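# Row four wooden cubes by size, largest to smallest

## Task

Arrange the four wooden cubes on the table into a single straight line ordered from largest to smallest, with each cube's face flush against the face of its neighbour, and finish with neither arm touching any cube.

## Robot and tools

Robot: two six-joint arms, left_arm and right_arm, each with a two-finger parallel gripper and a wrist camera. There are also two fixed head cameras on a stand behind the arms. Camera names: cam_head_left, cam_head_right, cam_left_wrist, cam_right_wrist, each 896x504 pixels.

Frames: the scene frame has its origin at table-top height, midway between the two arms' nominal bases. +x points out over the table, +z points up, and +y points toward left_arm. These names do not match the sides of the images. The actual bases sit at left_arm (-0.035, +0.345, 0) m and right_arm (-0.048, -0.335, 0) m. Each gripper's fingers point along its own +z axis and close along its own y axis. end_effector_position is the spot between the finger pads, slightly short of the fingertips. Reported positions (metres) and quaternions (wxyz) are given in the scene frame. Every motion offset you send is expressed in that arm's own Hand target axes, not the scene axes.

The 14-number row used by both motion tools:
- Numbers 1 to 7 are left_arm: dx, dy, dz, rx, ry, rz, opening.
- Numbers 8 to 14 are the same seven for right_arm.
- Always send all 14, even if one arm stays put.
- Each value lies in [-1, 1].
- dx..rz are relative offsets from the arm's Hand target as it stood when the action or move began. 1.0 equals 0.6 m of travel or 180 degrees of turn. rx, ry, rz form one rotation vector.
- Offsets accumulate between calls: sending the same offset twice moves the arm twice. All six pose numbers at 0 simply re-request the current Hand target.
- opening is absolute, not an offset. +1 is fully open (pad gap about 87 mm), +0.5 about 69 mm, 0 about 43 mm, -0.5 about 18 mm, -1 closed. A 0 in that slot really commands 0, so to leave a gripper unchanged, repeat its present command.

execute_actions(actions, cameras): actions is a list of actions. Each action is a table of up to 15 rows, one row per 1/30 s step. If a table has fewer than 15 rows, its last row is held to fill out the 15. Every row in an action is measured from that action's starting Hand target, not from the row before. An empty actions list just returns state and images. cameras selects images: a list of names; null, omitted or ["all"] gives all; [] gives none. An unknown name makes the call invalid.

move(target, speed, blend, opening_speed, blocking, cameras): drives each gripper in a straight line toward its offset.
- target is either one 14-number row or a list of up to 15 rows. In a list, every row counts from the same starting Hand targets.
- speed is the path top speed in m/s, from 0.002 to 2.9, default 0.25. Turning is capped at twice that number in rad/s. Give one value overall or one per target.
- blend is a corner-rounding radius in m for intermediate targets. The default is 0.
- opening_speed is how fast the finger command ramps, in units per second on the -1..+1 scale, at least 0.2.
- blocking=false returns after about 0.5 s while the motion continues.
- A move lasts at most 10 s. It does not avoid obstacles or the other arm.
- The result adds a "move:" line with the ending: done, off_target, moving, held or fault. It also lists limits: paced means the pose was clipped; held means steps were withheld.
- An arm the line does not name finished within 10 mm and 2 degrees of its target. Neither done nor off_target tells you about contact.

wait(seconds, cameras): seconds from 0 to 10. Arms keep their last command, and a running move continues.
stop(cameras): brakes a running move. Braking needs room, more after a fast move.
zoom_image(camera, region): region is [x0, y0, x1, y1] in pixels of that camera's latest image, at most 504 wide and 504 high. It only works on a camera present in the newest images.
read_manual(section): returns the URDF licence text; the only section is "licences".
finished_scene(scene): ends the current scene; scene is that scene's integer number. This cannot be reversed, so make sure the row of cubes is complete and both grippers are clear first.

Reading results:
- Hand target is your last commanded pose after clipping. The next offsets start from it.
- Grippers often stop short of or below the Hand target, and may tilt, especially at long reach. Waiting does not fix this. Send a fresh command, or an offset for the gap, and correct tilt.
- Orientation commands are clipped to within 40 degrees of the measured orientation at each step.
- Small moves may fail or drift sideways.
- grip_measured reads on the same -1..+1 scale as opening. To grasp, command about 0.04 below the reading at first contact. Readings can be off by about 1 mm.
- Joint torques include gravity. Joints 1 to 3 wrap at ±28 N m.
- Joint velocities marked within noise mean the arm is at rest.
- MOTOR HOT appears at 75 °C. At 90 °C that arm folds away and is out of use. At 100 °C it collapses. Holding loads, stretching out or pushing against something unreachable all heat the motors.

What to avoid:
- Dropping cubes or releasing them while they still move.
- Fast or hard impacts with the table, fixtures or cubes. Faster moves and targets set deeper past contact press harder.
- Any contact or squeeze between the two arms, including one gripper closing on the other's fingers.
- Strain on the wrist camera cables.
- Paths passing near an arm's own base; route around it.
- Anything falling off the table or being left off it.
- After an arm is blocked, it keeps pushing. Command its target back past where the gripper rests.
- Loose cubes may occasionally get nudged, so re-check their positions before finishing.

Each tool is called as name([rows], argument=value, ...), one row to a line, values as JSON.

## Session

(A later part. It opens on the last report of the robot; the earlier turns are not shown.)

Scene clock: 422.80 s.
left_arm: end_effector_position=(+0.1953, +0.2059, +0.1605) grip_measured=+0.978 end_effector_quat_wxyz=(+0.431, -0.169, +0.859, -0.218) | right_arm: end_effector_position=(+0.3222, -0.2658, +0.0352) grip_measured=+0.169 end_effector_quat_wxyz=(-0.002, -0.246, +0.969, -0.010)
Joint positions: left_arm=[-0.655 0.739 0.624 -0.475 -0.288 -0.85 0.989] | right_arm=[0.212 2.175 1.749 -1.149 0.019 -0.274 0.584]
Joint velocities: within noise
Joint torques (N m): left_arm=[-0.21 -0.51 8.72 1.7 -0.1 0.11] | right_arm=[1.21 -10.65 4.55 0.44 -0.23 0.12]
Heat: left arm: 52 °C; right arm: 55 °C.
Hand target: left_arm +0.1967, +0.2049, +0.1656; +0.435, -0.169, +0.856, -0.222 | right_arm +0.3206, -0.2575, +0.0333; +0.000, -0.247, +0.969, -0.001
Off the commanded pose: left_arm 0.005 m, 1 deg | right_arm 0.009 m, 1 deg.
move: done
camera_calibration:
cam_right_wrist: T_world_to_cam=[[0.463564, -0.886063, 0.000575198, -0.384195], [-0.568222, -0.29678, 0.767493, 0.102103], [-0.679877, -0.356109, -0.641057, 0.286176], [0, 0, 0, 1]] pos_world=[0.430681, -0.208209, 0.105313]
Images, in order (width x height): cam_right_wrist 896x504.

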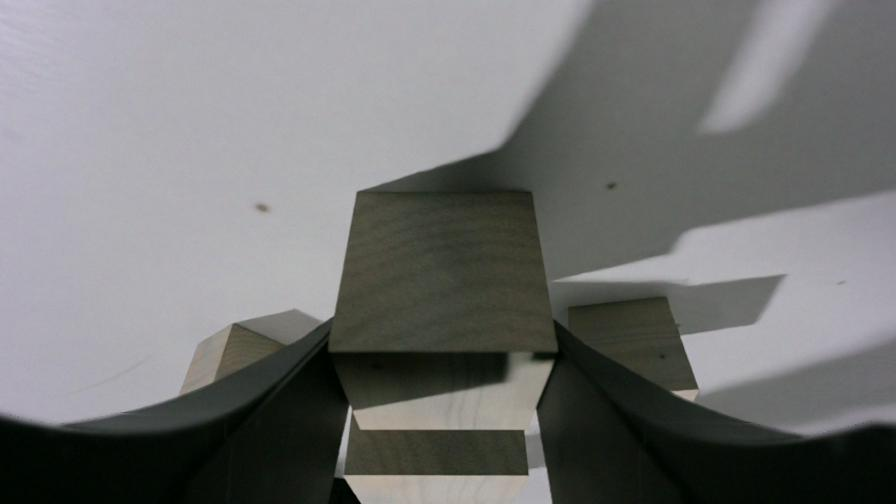

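move(target=[0,0,0,0,0,0,1, 0,0.003,-0.014,0,0,0,0.1], speed=0.1, cameras=["cam_right_wrist"])

zoom_image(camera="cam_right_wrist", region=[320, 404, 560, 504])

Scene clock: 431.60 s.
left_arm: end_effector_position=(+0.1953, +0.2059, +0.1605) grip_measured=+0.978 end_effector_quat_wxyz=(+0.431, -0.169, +0.859, -0.218) | right_arm: end_effector_position=(+0.3204, -0.2635, +0.0354) grip_measured=+0.169 end_effector_quat_wxyz=(-0.005, -0.248, +0.969, -0.010)
Joint positions: left_arm=[-0.655 0.739 0.624 -0.475 -0.288 -0.85 0.989] | right_arm=[0.219 2.175 1.749 -1.155 0.02 -0.271 0.584]
Joint velocities: within noise
Joint torques (N m): left_arm=[-0.21 -0.46 8.69 1.7 -0.09 0.09] | right_arm=[0.98 -11.47 6.01 0.23 -0.24 0.12]
Heat: left arm: 52 °C; right arm: 56 °C.
Hand target: left_arm +0.1967, +0.2049, +0.1656; +0.435, -0.169, +0.856, -0.222 | right_arm +0.3197, -0.2559, +0.0417; +0.000, -0.247, +0.969, -0.001
Off the commanded pose: left_arm 0.005 m, 1 deg | right_arm 0.010 m, 1 deg.
move: done
camera_calibration:
cam_right_wrist: T_world_to_cam=[[0.466955, -0.884281, -0.000373421, -0.381913], [-0.563193, -0.297726, 0.770826, 0.09957], [-0.681738, -0.359731, -0.637046, 0.285388], [0, 0, 0, 1]] pos_world=[0.428973, -0.205411, 0.104911]
Images, in order (width x height): cam_right_wrist 896x504.

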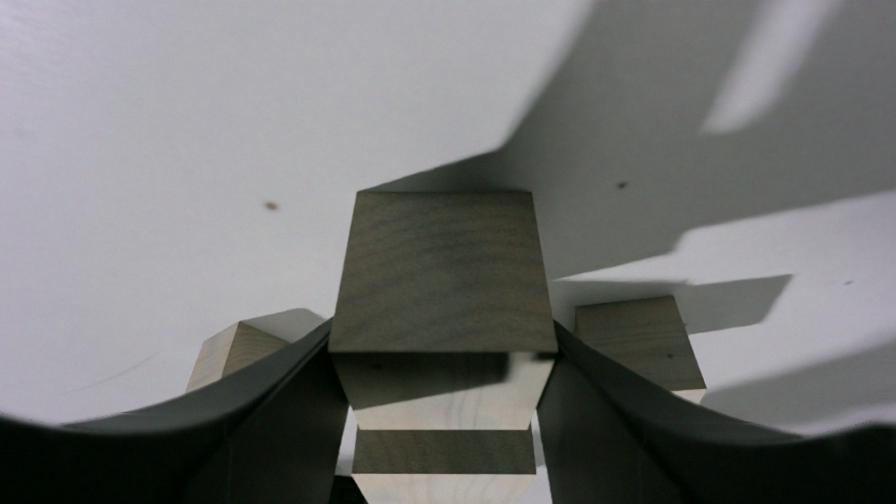

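Scaled by 2.100 from the camera's 896x504 image, which has a finer 1280x720 frame.

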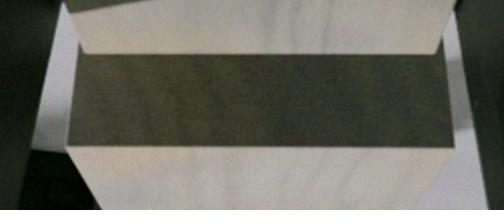

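move(target=[0,0,0,0,0,0,1, 0.0233,0,0.003,0,0,0,0.1], speed=0.08, cameras=["cam_right_wrist"])

zoom_image(camera="cam_right_wrist", region=[320, 404, 560, 504])

Scene clock: 444.47 s.
left_arm: end_effector_position=(+0.1953, +0.2059, +0.1605) grip_measured=+0.978 end_effector_quat_wxyz=(+0.431, -0.169, +0.859, -0.218) | right_arm: end_effector_position=(+0.3110, -0.2656, +0.0352) grip_measured=+0.169 end_effector_quat_wxyz=(-0.006, -0.248, +0.969, -0.009)
Joint positions: left_arm=[-0.655 0.739 0.624 -0.475 -0.288 -0.85 0.989] | right_arm=[0.219 2.138 1.689 -1.133 0.019 -0.271 0.584]
Joint velocities: within noise
Joint torques (N m): left_arm=[-0.18 -0.44 8.69 1.71 -0.08 0.1] | right_arm=[0.23 -12.42 3.73 0.35 -0.23 0.06]
Heat: left arm: 52 °C; right arm: 58 °C.
Hand target: left_arm +0.1967, +0.2049, +0.1656; +0.435, -0.169, +0.856, -0.222 | right_arm +0.3074, -0.2626, +0.0399; +0.000, -0.247, +0.969, -0.001
Off the commanded pose: left_arm 0.005 m, 1 deg | right_arm 0.007 m, 1 deg.
move: done
camera_calibration:
cam_right_wrist: T_world_to_cam=[[0.466611, -0.884462, -0.00112694, -0.37924], [-0.562093, -0.297524, 0.771706, 0.0934254], [-0.68288, -0.359453, -0.635978, 0.278524], [0, 0, 0, 1]] pos_world=[0.41967, -0.207511, 0.104611]
Images, in order (width x height): cam_right_wrist 896x504.

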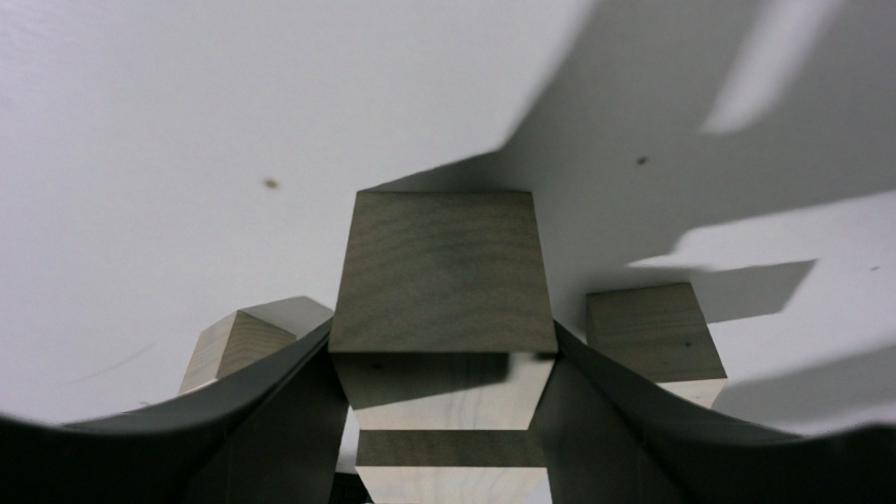

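Scaled by 2.100 from the camera's 896x504 image, which has a finer 1280x720 frame.

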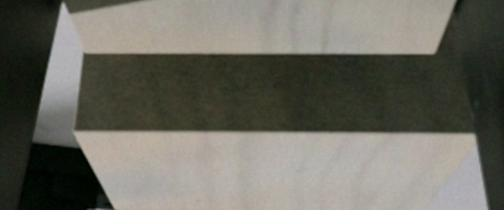

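move(target=[0,0,0,0,0,0,1, 0.0133,-0.0217,0.003,0,0,0,0.1], speed=0.08, cameras=["cam_right_wrist"])

zoom_image(camera="cam_right_wrist", region=[320, 404, 560, 504])

Scene clock: 454.47 s.
left_arm: end_effector_position=(+0.1953, +0.2059, +0.1605) grip_measured=+0.978 end_effector_quat_wxyz=(+0.431, -0.169, +0.859, -0.218) | right_arm: end_effector_position=(+0.3086, -0.2757, +0.0351) grip_measured=+0.169 end_effector_quat_wxyz=(-0.005, -0.246, +0.969, -0.006)
Joint positions: left_arm=[-0.655 0.739 0.624 -0.475 -0.288 -0.85 0.989] | right_arm=[0.193 2.119 1.66 -1.122 0.012 -0.294 0.584]
Joint velocities: within noise
Joint torques (N m): left_arm=[-0.25 -0.47 8.68 1.71 -0.1 0.09] | right_arm=[-0.8 -11.78 3.66 0.38 -0.16 -0.08]
Heat: left arm: 52 °C; right arm: 60 °C.
Hand target: left_arm +0.1967, +0.2049, +0.1656; +0.435, -0.169, +0.856, -0.222 | right_arm +0.3067, -0.2778, +0.0382; +0.000, -0.247, +0.969, -0.001
Off the commanded pose: left_arm 0.005 m, 1 deg | right_arm 0.004 m, 1 deg.
move: done
camera_calibration:
cam_right_wrist: T_world_to_cam=[[0.463585, -0.886019, -0.00768994, -0.386365], [-0.562819, -0.30116, 0.769765, 0.0884576], [-0.684342, -0.352523, -0.638281, 0.275694], [0, 0, 0, 1]] pos_world=[0.417568, -0.218499, 0.104908]
Images, in order (width x height): cam_right_wrist 896x504.

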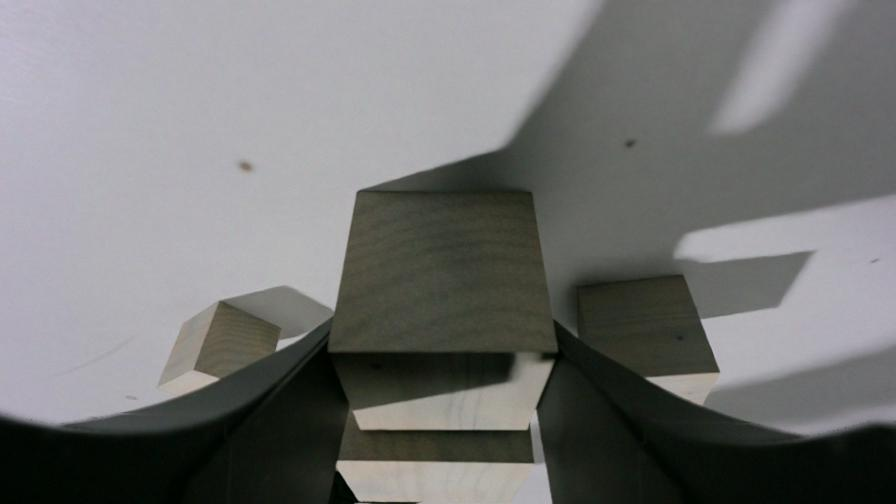

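Scaled by 2.100 from the camera's 896x504 image, which has a finer 1280x720 frame.

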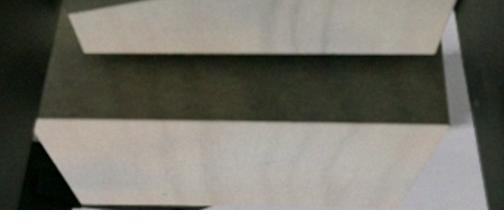

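move(target=[0,0,0,0,0,0,1, 0,0.0167,0,0,0,0,0.1], speed=0.08, cameras=["cam_right_wrist"])

zoom_image(camera="cam_right_wrist", region=[320, 404, 560, 504])

Scene clock: 470.47 s.
left_arm: end_effector_position=(+0.1953, +0.2059, +0.1605) grip_measured=+0.978 end_effector_quat_wxyz=(+0.431, -0.169, +0.859, -0.218) | right_arm: end_effector_position=(+0.3074, -0.2740, +0.0347) grip_measured=+0.169 end_effector_quat_wxyz=(-0.002, -0.249, +0.969, -0.007)
Joint positions: left_arm=[-0.655 0.739 0.624 -0.475 -0.288 -0.85 0.989] | right_arm=[0.199 2.109 1.644 -1.109 0.014 -0.293 0.584]
Joint velocities: within noise
Joint torques (N m): left_arm=[-0.23 -0.49 8.7 1.71 -0.09 0.11] | right_arm=[0.79 -11.88 3.6 0.33 -0.18 0.15]
Heat: left arm: 52 °C; right arm: 61 °C.
Hand target: left_arm +0.1967, +0.2049, +0.1656; +0.435, -0.169, +0.856, -0.222 | right_arm +0.3018, -0.2691, +0.0381; +0.000, -0.247, +0.969, -0.001
Off the commanded pose: left_arm 0.005 m, 1 deg | right_arm 0.008 m, 1 deg.
move: done
camera_calibration:
cam_right_wrist: T_world_to_cam=[[0.467967, -0.883737, -0.0040272, -0.385117], [-0.566539, -0.303491, 0.766112, 0.0892264], [-0.678263, -0.356233, -0.642695, 0.272476], [0, 0, 0, 1]] pos_world=[0.415582, -0.216198, 0.10521]
Images, in order (width x height): cam_right_wrist 896x504.

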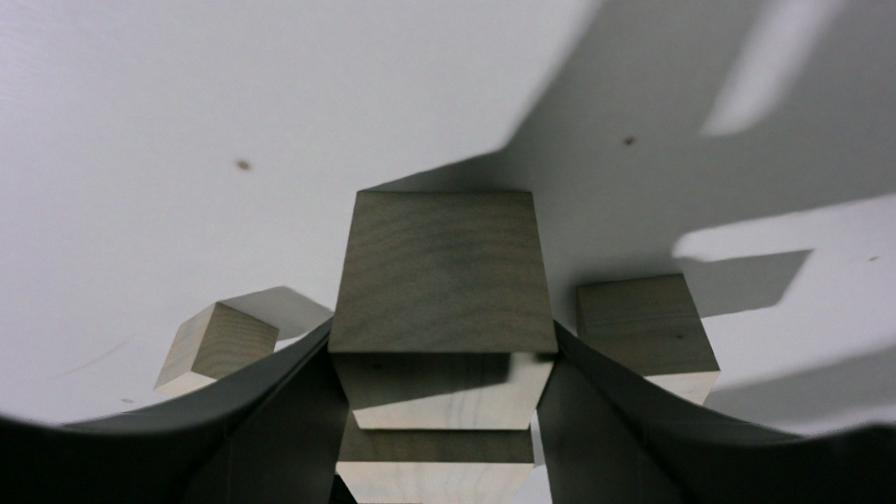

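Scaled by 2.100 from the camera's 896x504 image, which has a finer 1280x720 frame.

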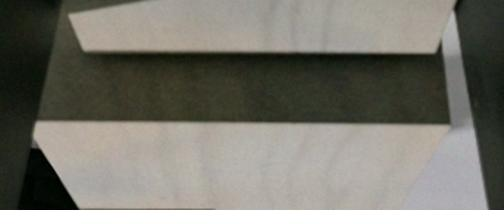

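move(target=[0,0,0,0,0,0,1, 0,0,-0.0117,0,0,0,0.1], speed=0.08, cameras=["cam_right_wrist"])

zoom_image(camera="cam_right_wrist", region=[320, 404, 560, 504])

Scene clock: 479.10 s.
left_arm: end_effector_position=(+0.1953, +0.2059, +0.1605) grip_measured=+0.978 end_effector_quat_wxyz=(+0.431, -0.169, +0.859, -0.218) | right_arm: end_effector_position=(+0.3074, -0.2740, +0.0350) grip_measured=+0.169 end_effector_quat_wxyz=(-0.002, -0.248, +0.969, -0.007)
Joint positions: left_arm=[-0.655 0.739 0.624 -0.475 -0.288 -0.85 0.989] | right_arm=[0.199 2.108 1.644 -1.109 0.015 -0.292 0.584]
Joint velocities: within noise
Joint torques (N m): left_arm=[-0.21 -0.46 8.69 1.69 -0.1 0.11] | right_arm=[0.8 -12.42 5.03 0.13 -0.19 0.14]
Heat: left arm: 53 °C; right arm: 61 °C.
Hand target: left_arm +0.1967, +0.2049, +0.1656; +0.435, -0.169, +0.856, -0.222 | right_arm +0.3019, -0.2691, +0.0452; +0.000, -0.247, +0.969, -0.001
Off the commanded pose: left_arm 0.005 m, 1 deg | right_arm 0.013 m, 1 deg.
move: off_target (right_arm)
camera_calibration:
cam_right_wrist: T_world_to_cam=[[0.467652, -0.883906, -0.00344224, -0.385173], [-0.567297, -0.303124, 0.765696, 0.089405], [-0.677847, -0.356126, -0.643194, 0.272536], [0, 0, 0, 1]] pos_world=[0.415584, -0.216298, 0.105511]
Images, in order (width x height): cam_right_wrist 896x504.

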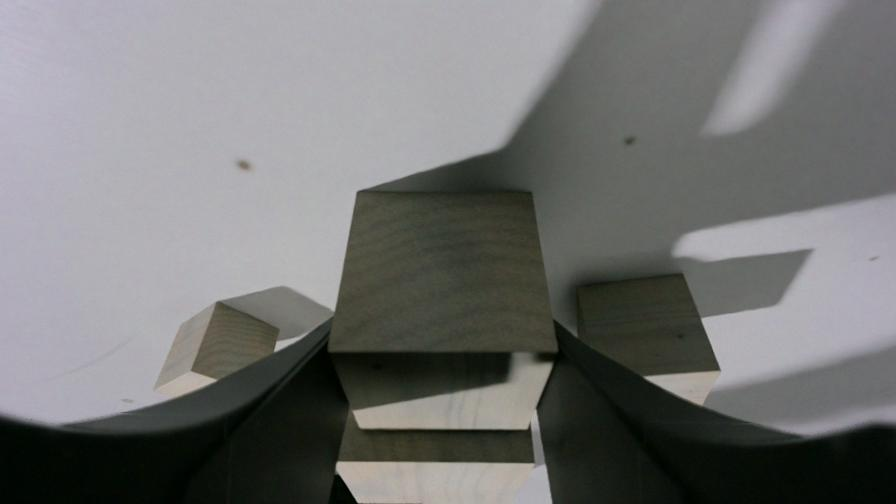

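Scaled by 2.100 from the camera's 896x504 image, which has a finer 1280x720 frame.

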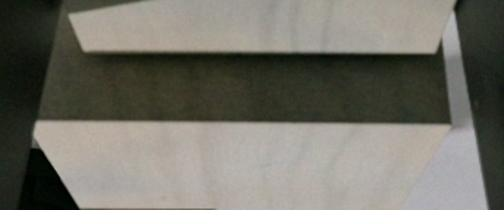

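move(target=[0,0,0,0,0,0,1, 0,0,-0.0133,0,0,0,0.1], speed=0.08, cameras=["cam_right_wrist"])

zoom_image(camera="cam_right_wrist", region=[320, 404, 560, 504])

Scene clock: 488.13 s.
left_arm: end_effector_position=(+0.1953, +0.2059, +0.1605) grip_measured=+0.978 end_effector_quat_wxyz=(+0.431, -0.169, +0.859, -0.218) | right_arm: end_effector_position=(+0.2988, -0.2748, +0.0366) grip_measured=+0.169 end_effector_quat_wxyz=(-0.019, -0.249, +0.968, -0.007)
Joint positions: left_arm=[-0.655 0.739 0.624 -0.475 -0.288 -0.85 0.989] | right_arm=[0.202 2.108 1.644 -1.144 0.015 -0.291 0.584]
Joint velocities: within noise
Joint torques (N m): left_arm=[-0.24 -0.47 8.7 1.71 -0.09 0.11] | right_arm=[0.54 -12.93 6.65 0.16 -0.19 0.11]
Heat: left arm: 53 °C; right arm: 62 °C.
Hand target: left_arm +0.1967, +0.2049, +0.1656; +0.435, -0.169, +0.856, -0.222 | right_arm +0.3019, -0.2690, +0.0532; +0.000, -0.247, +0.969, -0.001
Off the commanded pose: left_arm 0.005 m, 1 deg | right_arm 0.018 m, 2 deg.
move: off_target (right_arm)
camera_calibration:
cam_right_wrist: T_world_to_cam=[[0.468724, -0.883251, -0.012885, -0.381631], [-0.540512, -0.298315, 0.786674, 0.0756792], [-0.698674, -0.361768, -0.617235, 0.271135], [0, 0, 0, 1]] pos_world=[0.40922, -0.216412, 0.102902]
Images, in order (width x height): cam_right_wrist 896x504.

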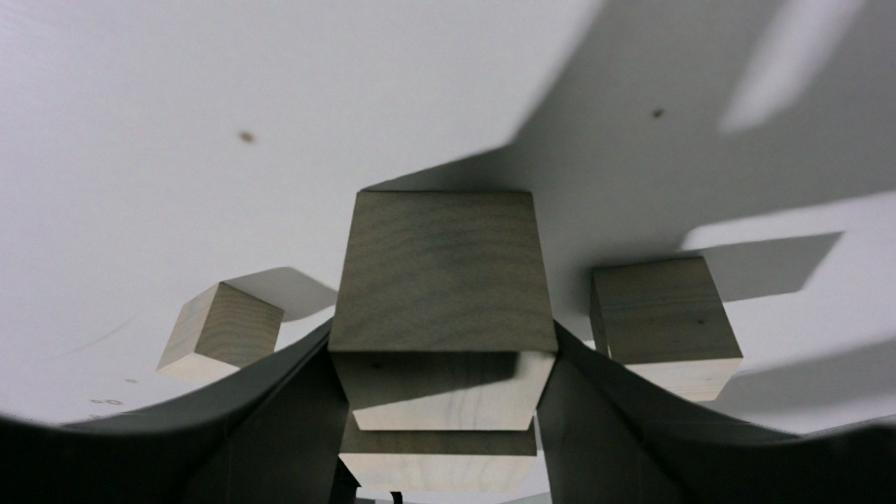

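Scaled by 2.100 from the camera's 896x504 image, which has a finer 1280x720 frame.

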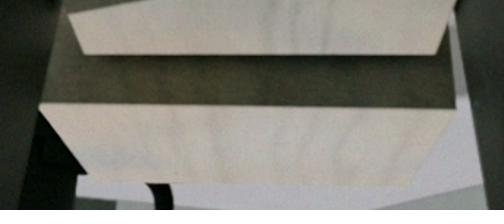

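move(target=[0,0,0,0,0,0,1, -0.03,0,-0.05,0,0,0,0.1], speed=0.1, cameras=["cam_right_wrist"])

zoom_image(camera="cam_right_wrist", region=[320, 404, 560, 504])

Scene clock: 498.00 s.
left_arm: end_effector_position=(+0.1953, +0.2059, +0.1605) grip_measured=+0.978 end_effector_quat_wxyz=(+0.431, -0.169, +0.859, -0.218) | right_arm: end_effector_position=(+0.3146, -0.2659, +0.0811) grip_measured=+0.169 end_effector_quat_wxyz=(-0.003, -0.249, +0.968, -0.007)
Joint positions: left_arm=[-0.655 0.739 0.624 -0.475 -0.288 -0.85 0.989] | right_arm=[0.215 2.123 1.851 -1.304 0.014 -0.278 0.584]
Joint velocities: within noise
Joint torques (N m): left_arm=[-0.2 -0.46 8.69 1.71 -0.09 0.11] | right_arm=[0.53 -9.42 7.39 0.21 -0.18 0.12]
Heat: left arm: 53 °C; right arm: 63 °C.
Hand target: left_arm +0.1967, +0.2049, +0.1656; +0.435, -0.169, +0.856, -0.222 | right_arm +0.3176, -0.2603, +0.0831; +0.000, -0.247, +0.969, -0.001
Off the commanded pose: left_arm 0.005 m, 1 deg | right_arm 0.007 m, 1 deg.
move: done
camera_calibration:
cam_right_wrist: T_world_to_cam=[[0.468984, -0.883195, -0.00456197, -0.381337], [-0.564583, -0.303762, 0.767447, 0.0595227], [-0.679191, -0.357344, -0.641096, 0.309829], [0, 0, 0, 1]] pos_world=[0.422879, -0.207998, 0.15121]
Images, in order (width x height): cam_right_wrist 896x504.

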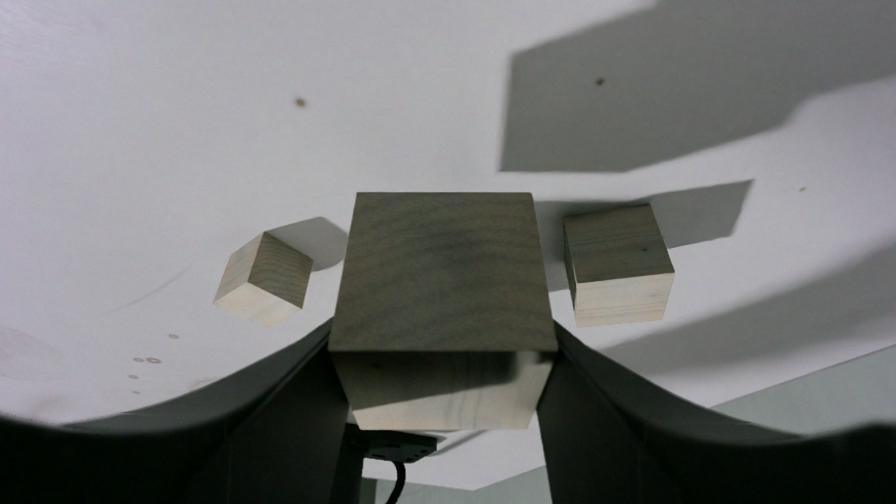

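Scaled by 2.100 from the camera's 896x504 image, which has a finer 1280x720 frame.

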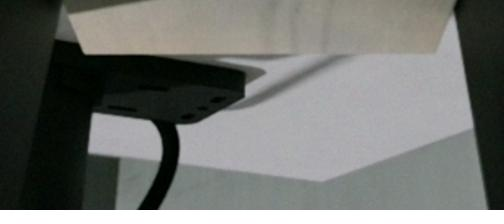

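move([
  [0,0,0,0,0,0,1, 0.0137,-0.037,0,0,0,0,0.1],
  [0,0,0,0,0,0,1, 0.0137,-0.0035,0,0,0,0,0.1],
], speed=0.1, cameras=[])

Scene clock: 517.73 s.
left_arm: end_effector_position=(+0.1953, +0.2059, +0.1605) grip_measured=+0.978 end_effector_quat_wxyz=(+0.431, -0.169, +0.859, -0.218) | right_arm: end_effector_position=(+0.3112, -0.2682, +0.0780) grip_measured=+0.169 end_effector_quat_wxyz=(-0.010, -0.252, +0.968, -0.005)
Joint positions: left_arm=[-0.655 0.739 0.624 -0.475 -0.288 -0.85 0.989] | right_arm=[0.21 2.123 1.836 -1.304 0.011 -0.289 0.584]
Joint velocities: within noise
Joint torques (N m): left_arm=[-0.23 -0.51 8.69 1.69 -0.09 0.09] | right_arm=[0.06 -11.85 4.75 0.36 -0.14 0.12]
Heat: left arm: 53 °C; right arm: 65 °C.
Hand target: left_arm +0.1967, +0.2049, +0.1656; +0.435, -0.169, +0.856, -0.222 | right_arm +0.3114, -0.2661, +0.0831; +0.000, -0.247, +0.969, -0.001
Off the commanded pose: left_arm 0.005 m, 1 deg | right_arm 0.006 m, 1 deg.
move: done
No camera images: "cameras" was empty.

move(target=[0,0,0,0,0,0,1, -0.002,-0.002,0.0885,0,0,0,0.1], speed=0.1, cameras=["cam_right_wrist"])

zoom_image(camera="cam_right_wrist", region=[320, 404, 560, 504])

Scene clock: 529.60 s.
left_arm: end_effector_position=(+0.1953, +0.2059, +0.1605) grip_measured=+0.978 end_effector_quat_wxyz=(+0.431, -0.169, +0.859, -0.218) | right_arm: end_effector_position=(+0.3123, -0.2680, +0.0358) grip_measured=+0.169 end_effector_quat_wxyz=(+0.001, -0.252, +0.968, -0.005)
Joint positions: left_arm=[-0.655 0.739 0.624 -0.475 -0.288 -0.85 0.989] | right_arm=[0.21 2.127 1.677 -1.119 0.011 -0.288 0.584]
Joint velocities: within noise
Joint torques (N m): left_arm=[-0.17 -0.43 8.69 1.7 -0.09 0.11] | right_arm=[-0.21 -9.29 4.75 0.47 -0.14 0.12]
Heat: left arm: 53 °C; right arm: 68 °C.
Hand target: left_arm +0.1967, +0.2049, +0.1656; +0.435, -0.169, +0.856, -0.222 | right_arm +0.3131, -0.2667, +0.0301; +0.000, -0.247, +0.969, -0.001
Off the commanded pose: left_arm 0.005 m, 1 deg | right_arm 0.006 m, 1 deg.
move: done
camera_calibration:
cam_right_wrist: T_world_to_cam=[[0.473992, -0.880509, -0.00599525, -0.383056], [-0.567605, -0.310742, 0.762407, 0.0915017], [-0.673169, -0.357971, -0.64707, 0.276737], [0, 0, 0, 1]] pos_world=[0.419793, -0.209787, 0.10701]
Images, in order (width x height): cam_right_wrist 896x504.

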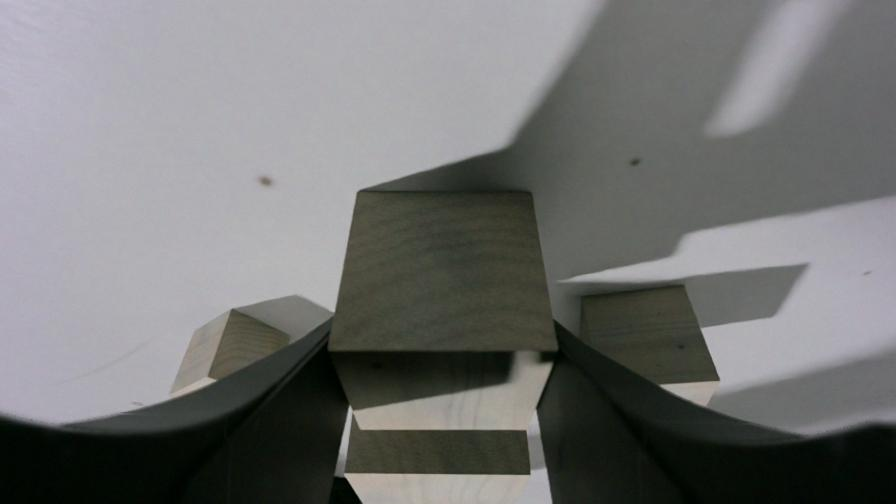

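Scaled by 2.100 from the camera's 896x504 image, which has a finer 1280x720 frame.

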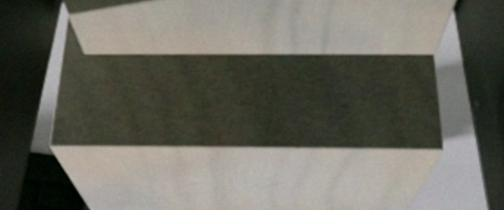

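move(target=[0,0,0,0,0,0,1, 0.03,0.0067,-0.004,0,0,0,0.1], speed=0.06, cameras=["cam_right_wrist"])

zoom_image(camera="cam_right_wrist", region=[320, 404, 560, 504])

Scene clock: 549.77 s.
left_arm: end_effector_position=(+0.1953, +0.2059, +0.1605) grip_measured=+0.978 end_effector_quat_wxyz=(+0.431, -0.169, +0.859, -0.218) | right_arm: end_effector_position=(+0.3003, -0.2711, +0.0343) grip_measured=+0.169 end_effector_quat_wxyz=(+0.003, -0.252, +0.968, -0.007)
Joint positions: left_arm=[-0.655 0.739 0.624 -0.475 -0.288 -0.85 0.989] | right_arm=[0.21 2.076 1.594 -1.082 0.013 -0.288 0.584]
Joint velocities: within noise
Joint torques (N m): left_arm=[-0.25 -0.47 8.69 1.7 -0.09 0.09] | right_arm=[-0.44 -10.76 3.3 0.42 -0.18 0.07]
Heat: left arm: 53 °C; right arm: 66 °C.
Hand target: left_arm +0.1967, +0.2049, +0.1656; +0.435, -0.169, +0.856, -0.222 | right_arm +0.2954, -0.2718, +0.0325; +0.000, -0.247, +0.969, -0.001
Off the commanded pose: left_arm 0.005 m, 1 deg | right_arm 0.005 m, 1 deg.
move: done
camera_calibration:
cam_right_wrist: T_world_to_cam=[[0.47407, -0.880484, -0.00238658, -0.38029], [-0.570857, -0.309422, 0.760513, 0.0863108], [-0.670358, -0.359174, -0.649318, 0.265449], [0, 0, 0, 1]] pos_world=[0.407501, -0.21279, 0.105813]
Images, in order (width x height): cam_right_wrist 896x504.

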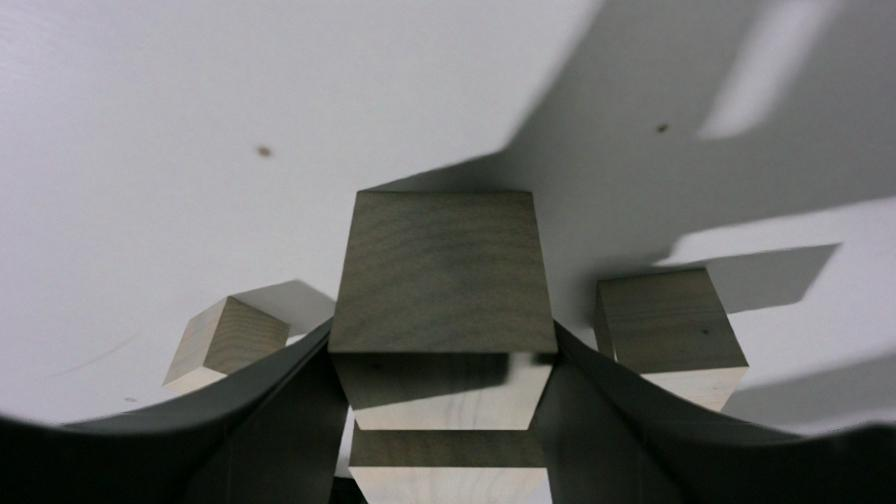

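Scaled by 2.100 from the camera's 896x504 image, which has a finer 1280x720 frame.

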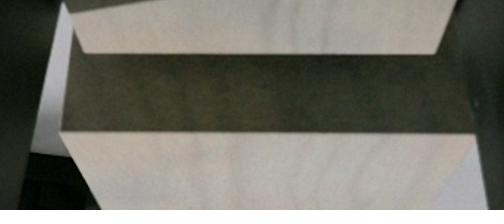

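move(target=[0,0,0,0,0,0,1, 0.0125,-0.009,0,0,0,0,0.1], speed=0.06, cameras=["cam_right_wrist"])

zoom_image(camera="cam_right_wrist", region=[320, 404, 560, 504])

Scene clock: 563.93 s.
left_arm: end_effector_position=(+0.1953, +0.2059, +0.1605) grip_measured=+0.978 end_effector_quat_wxyz=(+0.431, -0.169, +0.859, -0.218) | right_arm: end_effector_position=(+0.2953, -0.2770, +0.0342) grip_measured=+0.169 end_effector_quat_wxyz=(+0.002, -0.246, +0.969, -0.007)
Joint positions: left_arm=[-0.655 0.739 0.624 -0.475 -0.288 -0.85 0.989] | right_arm=[0.197 2.055 1.561 -1.072 0.013 -0.29 0.584]
Joint velocities: within noise
Joint torques (N m): left_arm=[-0.18 -0.47 8.7 1.71 -0.09 0.11] | right_arm=[-0.96 -10.59 3.25 0.41 -0.19 -0.09]
Heat: left arm: 53 °C; right arm: 67 °C.
Hand target: left_arm +0.1967, +0.2049, +0.1656; +0.435, -0.169, +0.856, -0.222 | right_arm +0.2913, -0.2802, +0.0325; +0.000, -0.247, +0.969, -0.001
Off the commanded pose: left_arm 0.005 m, 1 deg | right_arm 0.005 m, 1 deg.
move: done
camera_calibration:
cam_right_wrist: T_world_to_cam=[[0.464276, -0.885686, -0.00284293, -0.381609], [-0.573098, -0.302862, 0.761468, 0.0842151], [-0.675283, -0.351902, -0.648196, 0.263384], [0, 0, 0, 1]] pos_world=[0.403294, -0.219795, 0.105512]
Images, in order (width x height): cam_right_wrist 896x504.

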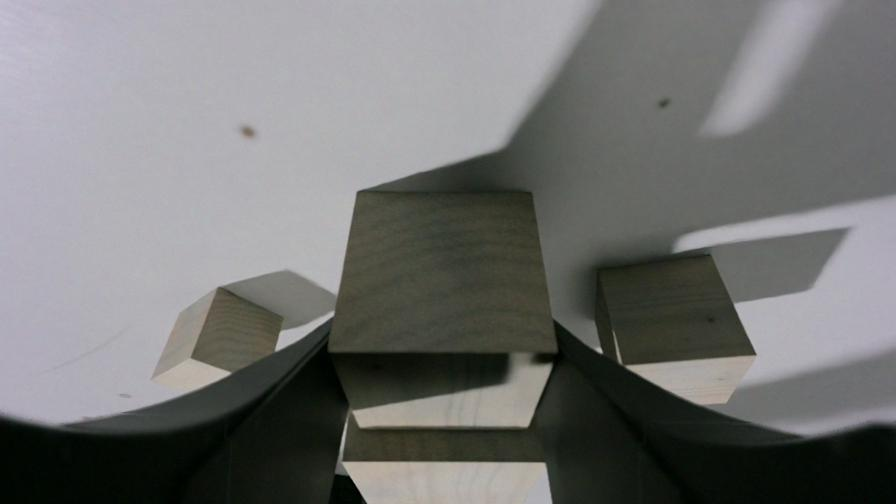

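Scaled by 2.100 from the camera's 896x504 image, which has a finer 1280x720 frame.

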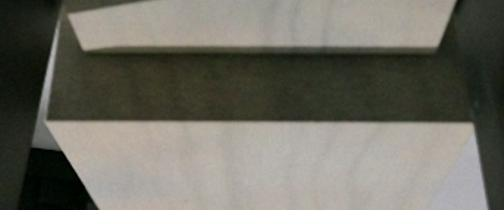

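move(target=[0,0,0,0,0,0,1, 0.006,0.001,0,0,0,0,0.1], speed=0.06, cameras=["cam_right_wrist","cam_left_wrist"])

zoom_image(camera="cam_right_wrist", region=[320, 404, 560, 504])

zoom_image(camera="cam_left_wrist", region=[680, 160, 860, 340])

Scene clock: 573.93 s.
left_arm: end_effector_position=(+0.1953, +0.2059, +0.1605) grip_measured=+0.978 end_effector_quat_wxyz=(+0.431, -0.169, +0.859, -0.218) | right_arm: end_effector_position=(+0.2930, -0.2787, +0.0341) grip_measured=+0.169 end_effector_quat_wxyz=(+0.003, -0.247, +0.969, -0.007)
Joint positions: left_arm=[-0.655 0.739 0.624 -0.475 -0.288 -0.85 0.989] | right_arm=[0.194 2.042 1.542 -1.063 0.013 -0.294 0.584]
Joint velocities: within noise
Joint torques (N m): left_arm=[-0.14 -0.5 8.7 1.7 -0.1 0.1] | right_arm=[-0.84 -10.45 3.21 0.37 -0.19 -0.07]
Heat: left arm: 53 °C; right arm: 68 °C.
Hand target: left_arm +0.1967, +0.2049, +0.1656; +0.435, -0.169, +0.856, -0.222 | right_arm +0.2880, -0.2814, +0.0324; +0.000, -0.247, +0.969, -0.001
Off the commanded pose: left_arm 0.005 m, 1 deg | right_arm 0.006 m, 1 deg.
move: done
camera_calibration:
cam_right_wrist: T_world_to_cam=[[0.464602, -0.885518, -0.00188843, -0.382103], [-0.575491, -0.303561, 0.759382, 0.0830099], [-0.673019, -0.351724, -0.650642, 0.260621], [0, 0, 0, 1]] pos_world=[0.4007, -0.221494, 0.105813]
Images, in order (width x height): cam_left_wrist 896x504, cam_right_wrist 896x504.

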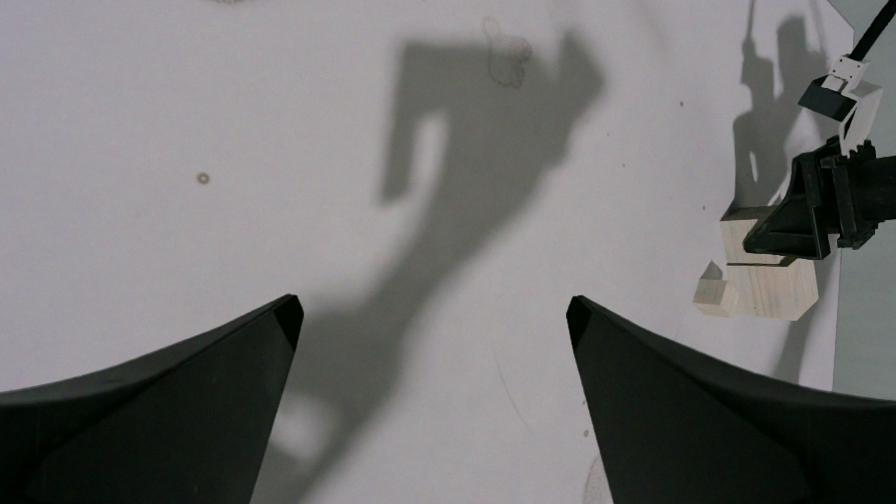

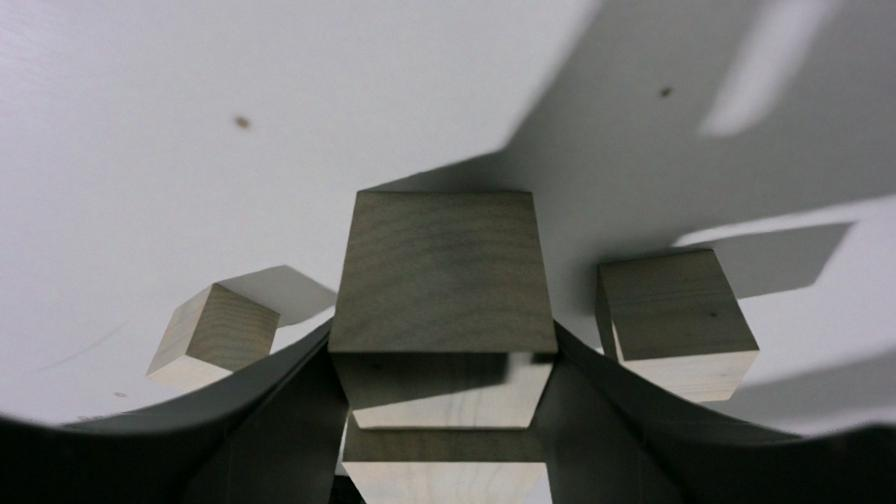

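Scaled by 2.100 from the camera's 896x504 image, which has a finer 1280x720 frame.

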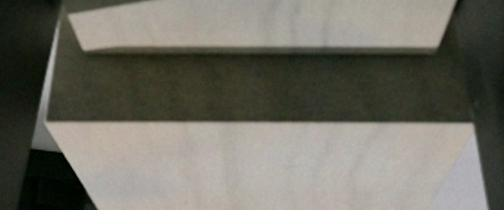

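Scaled by 2.800 from the camera's 896x504 image, which has a finer 1280x720 frame.

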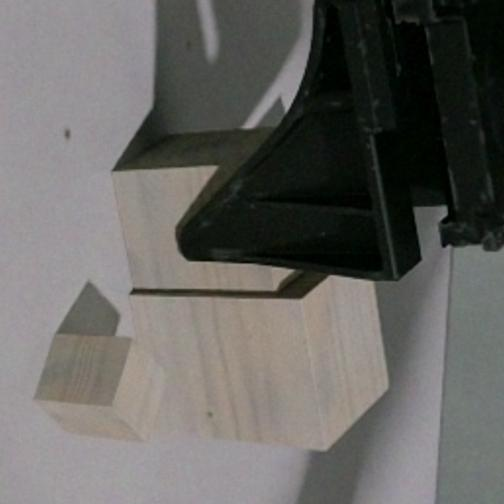

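move([
  [0,0,0,0,0,0,1, -0.0095,0,0,0,0,0,0.1],
  [0,0,0,0,0,0,1, -0.0095,0,0,0,0,0,0.4],
], speed=0.06, opening_speed=0.3, cameras=["cam_right_wrist"])

Scene clock: 587.37 s.
left_arm: end_effector_position=(+0.1953, +0.2059, +0.1605) grip_measured=+0.978 end_effector_quat_wxyz=(+0.431, -0.169, +0.859, -0.218) | right_arm: end_effector_position=(+0.2926, -0.2788, +0.0340) grip_measured=+0.400 end_effector_quat_wxyz=(+0.002, -0.247, +0.969, -0.007)
Joint positions: left_arm=[-0.655 0.739 0.624 -0.475 -0.288 -0.85 0.989] | right_arm=[0.194 2.043 1.542 -1.064 0.013 -0.294 0.7]
Joint velocities: within noise
Joint torques (N m): left_arm=[-0.25 -0.46 8.73 1.7 -0.09 0.09] | right_arm=[-0.43 -8.99 5.59 0.32 -0.17 -0.05]
Heat: left arm: 53 °C; right arm: 67 °C.
Hand target: left_arm +0.1967, +0.2049, +0.1656; +0.435, -0.169, +0.856, -0.222 | right_arm +0.2930, -0.2787, +0.0325; +0.000, -0.247, +0.969, -0.001
Off the commanded pose: left_arm 0.005 m, 1 deg | right_arm 0.002 m, 1 deg.
move: done
camera_calibration:
cam_right_wrist: T_world_to_cam=[[0.464622, -0.885506, -0.00237171, -0.382053], [-0.574118, -0.303275, 0.760535, 0.0824824], [-0.674177, -0.351999, -0.649293, 0.260513], [0, 0, 0, 1]] pos_world=[0.400497, -0.221595, 0.105513]
Images, in order (width x height): cam_right_wrist 896x504.

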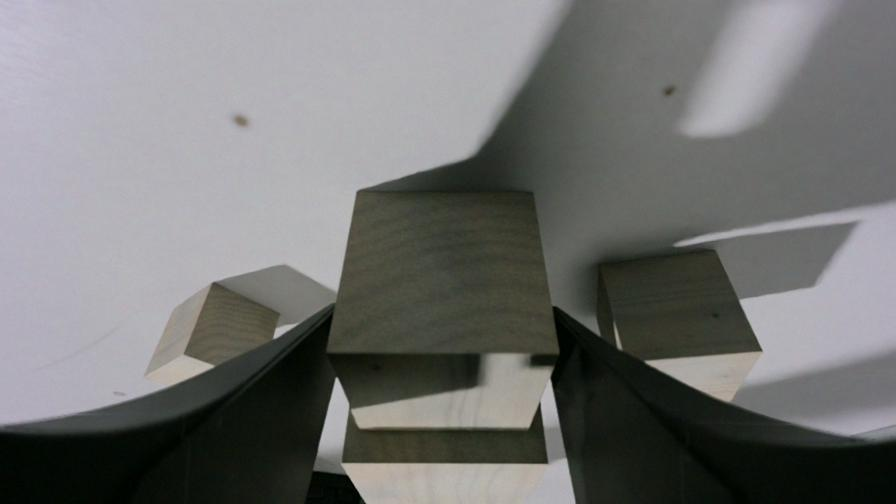

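move([
  [0,0,0,0,0,0,1, 0,0,-0.19,0,0,0,0.4],
  [0,0,0,0,0,0,1, 0.2,-0.0075,-0.165,0,0,0.4367,0.4],
], speed=0.25, cameras=["cam_right_wrist","cam_head_right","cam_left_wrist"])

zoom_image(camera="cam_left_wrist", region=[680, 160, 860, 340])

zoom_image(camera="cam_head_right", region=[480, 150, 660, 290])

Scene clock: 613.07 s.
left_arm: end_effector_position=(+0.1953, +0.2059, +0.1605) grip_measured=+0.978 end_effector_quat_wxyz=(+0.431, -0.169, +0.859, -0.218) | right_arm: end_effector_position=(+0.1877, -0.3406, +0.1272) grip_measured=+0.400 end_effector_quat_wxyz=(-0.016, +0.415, +0.910, -0.010)
Joint positions: left_arm=[-0.655 0.739 0.624 -0.475 -0.288 -0.85 0.989] | right_arm=[-0.145 1.582 1.334 -1.36 0.01 0.723 0.7]
Joint velocities: within noise
Joint torques (N m): left_arm=[-0.18 -0.46 8.68 1.7 -0.1 0.08] | right_arm=[-0.32 -8.21 4.48 0.37 -0.08 0.11]
Heat: left arm: 54 °C; right arm: 66 °C.
Hand target: left_arm +0.1967, +0.2049, +0.1656; +0.435, -0.169, +0.856, -0.222 | right_arm +0.1896, -0.3398, +0.1314; +0.001, +0.423, +0.906, +0.000
Off the commanded pose: left_arm 0.005 m, 1 deg | right_arm 0.005 m, 2 deg.
move: done
camera_calibration:
cam_right_wrist: T_world_to_cam=[[-0.765251, -0.643551, 0.0152871, -0.0768296], [-0.397909, 0.491557, 0.774623, 0.16846], [-0.506024, 0.586698, -0.632238, 0.514422], [0, 0, 0, 1]] pos_world=[0.268547, -0.434062, 0.195919]
Images, in order (width x height): cam_head_right 896x504, cam_left_wrist 896x504, cam_right_wrist 896x504.

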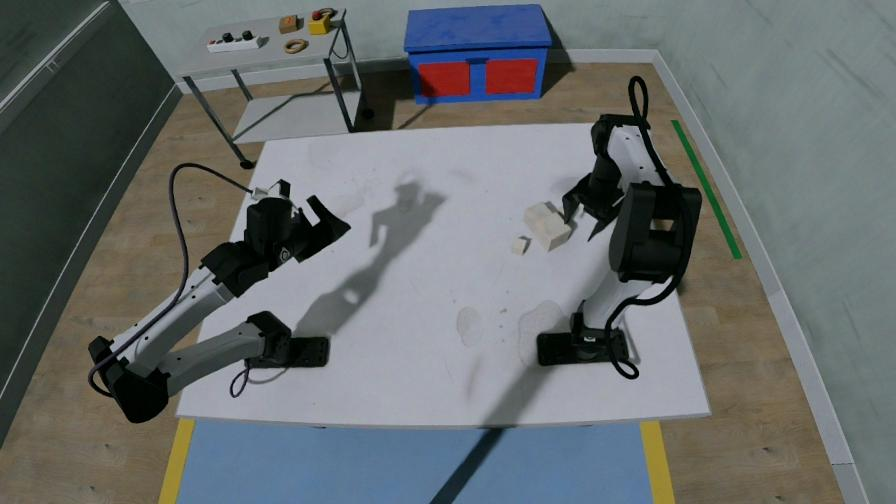

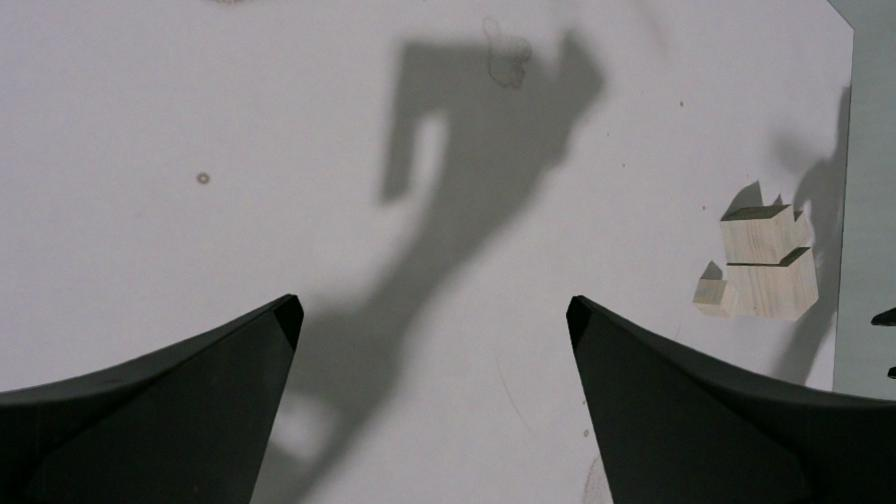

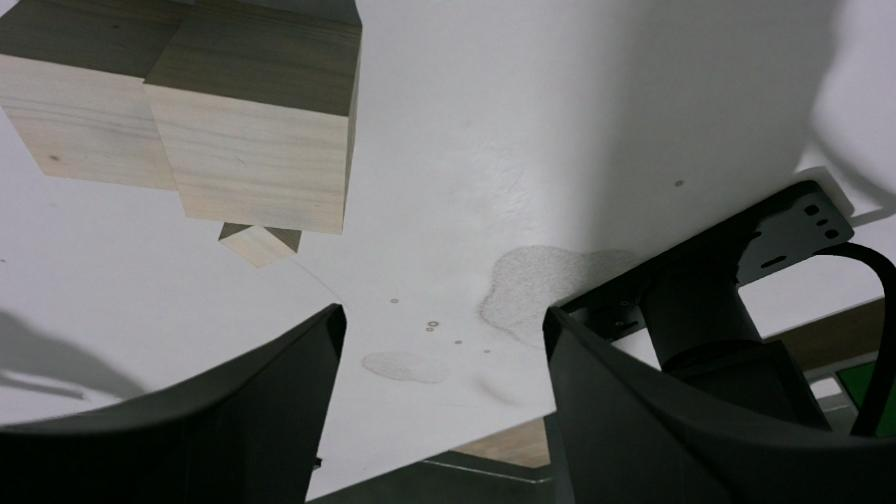

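Scaled by 2.800 from the camera's 896x504 image, which has a finer 1280x720 frame.

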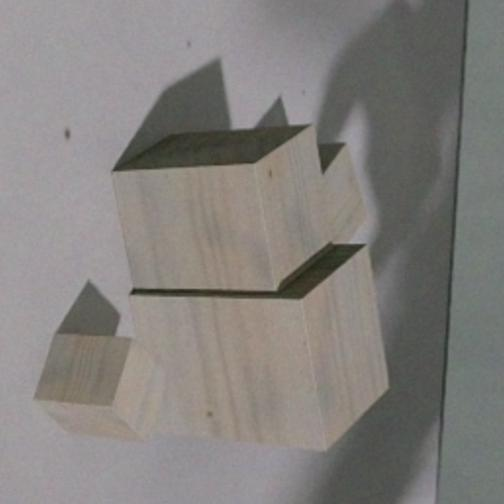

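Scaled by 2.800 from the camera's 896x504 image, which has a finer 1280x720 frame.

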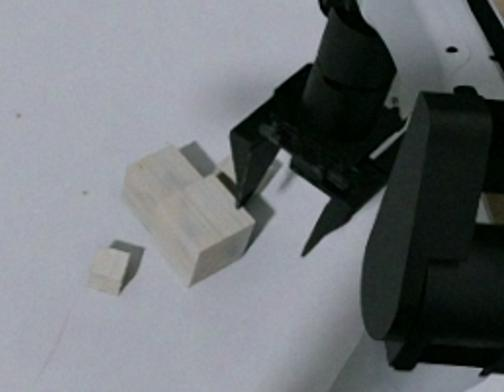

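move(target=[0,0,0,0,0,0,1, -0.0214,0.0255,0,0,0,0,0.4], speed=0.1, cameras=[])

wait(seconds=8, cameras=["cam_right_wrist"])

zoom_image(camera="cam_right_wrist", region=[0, 0, 400, 280])

Scene clock: 623.40 s.
left_arm: end_effector_position=(+0.1953, +0.2059, +0.1605) grip_measured=+0.978 end_effector_quat_wxyz=(+0.431, -0.169, +0.859, -0.218) | right_arm: end_effector_position=(+0.1988, -0.3418, +0.1277) grip_measured=+0.400 end_effector_quat_wxyz=(-0.012, +0.420, +0.908, -0.009)
Joint positions: left_arm=[-0.655 0.739 0.624 -0.475 -0.288 -0.85 0.989] | right_arm=[-0.145 1.616 1.372 -1.357 0.01 0.732 0.7]
Joint velocities: within noise
Joint torques (N m): left_arm=[-0.24 -0.44 8.65 1.7 -0.11 0.1] | right_arm=[0.5 -5.29 7.54 0.36 -0.06 0.18]
Heat: left arm: 54 °C; right arm: 63 °C.
Hand target: left_arm +0.1967, +0.2049, +0.1656; +0.435, -0.169, +0.856, -0.222 | right_arm +0.2096, -0.3398, +0.1315; +0.001, +0.423, +0.906, +0.000
Off the commanded pose: left_arm 0.005 m, 1 deg | right_arm 0.012 m, 2 deg.
move: off_target (right_arm)
No camera images: "cameras" was empty.

Scene clock: 631.40 s.
left_arm: end_effector_position=(+0.1953, +0.2059, +0.1605) grip_measured=+0.978 end_effector_quat_wxyz=(+0.431, -0.169, +0.859, -0.218) | right_arm: end_effector_position=(+0.1988, -0.3418, +0.1277) grip_measured=+0.400 end_effector_quat_wxyz=(-0.012, +0.420, +0.907, -0.009)
Joint positions: left_arm=[-0.655 0.739 0.624 -0.475 -0.288 -0.85 0.989] | right_arm=[-0.145 1.616 1.372 -1.357 0.01 0.733 0.7]
Joint velocities: within noise
Joint torques (N m): left_arm=[-0.25 -0.51 8.75 1.69 -0.1 0.1] | right_arm=[0.53 -5.37 7.5 0.37 -0.08 0.14]
Heat: left arm: 54 °C; right arm: 61 °C.
Hand target: left_arm +0.1967, +0.2049, +0.1656; +0.435, -0.169, +0.856, -0.222 | right_arm +0.2096, -0.3398, +0.1315; +0.001, +0.423, +0.906, +0.000
Tool commands: left_gripper/opening=+1.0 right_gripper/opening=+0.4
Off the commanded pose: left_arm 0.005 m, 1 deg | right_arm 0.012 m, 2 deg.
wait: 8.00 s; at rest by 0.17 s
camera_calibration:
cam_right_wrist: T_world_to_cam=[[-0.77195, -0.635599, 0.0103496, -0.0644143], [-0.398675, 0.496753, 0.770905, 0.175423], [-0.495128, 0.590974, -0.636866, 0.520965], [0, 0, 0, 1]] pos_world=[0.278157, -0.435961, 0.197217]
Images, in order (width x height): cam_right_wrist 896x504.

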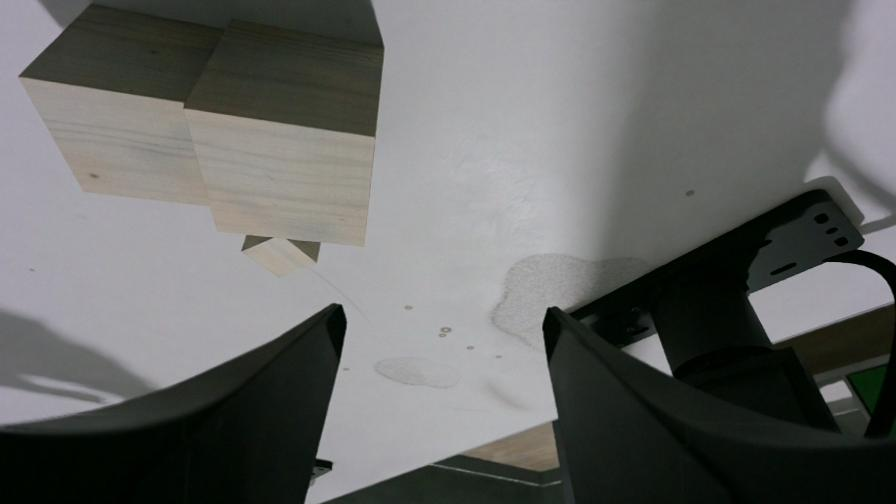

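Scaled by 1.260 from the camera's 896x504 image, which has a finer 1280x720 frame.

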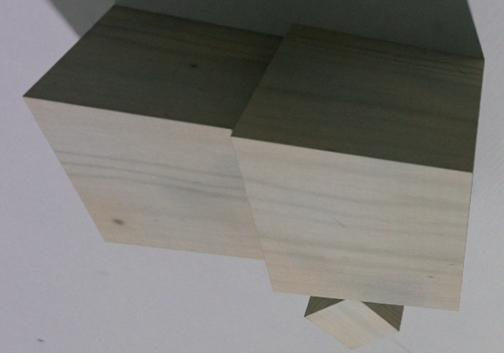

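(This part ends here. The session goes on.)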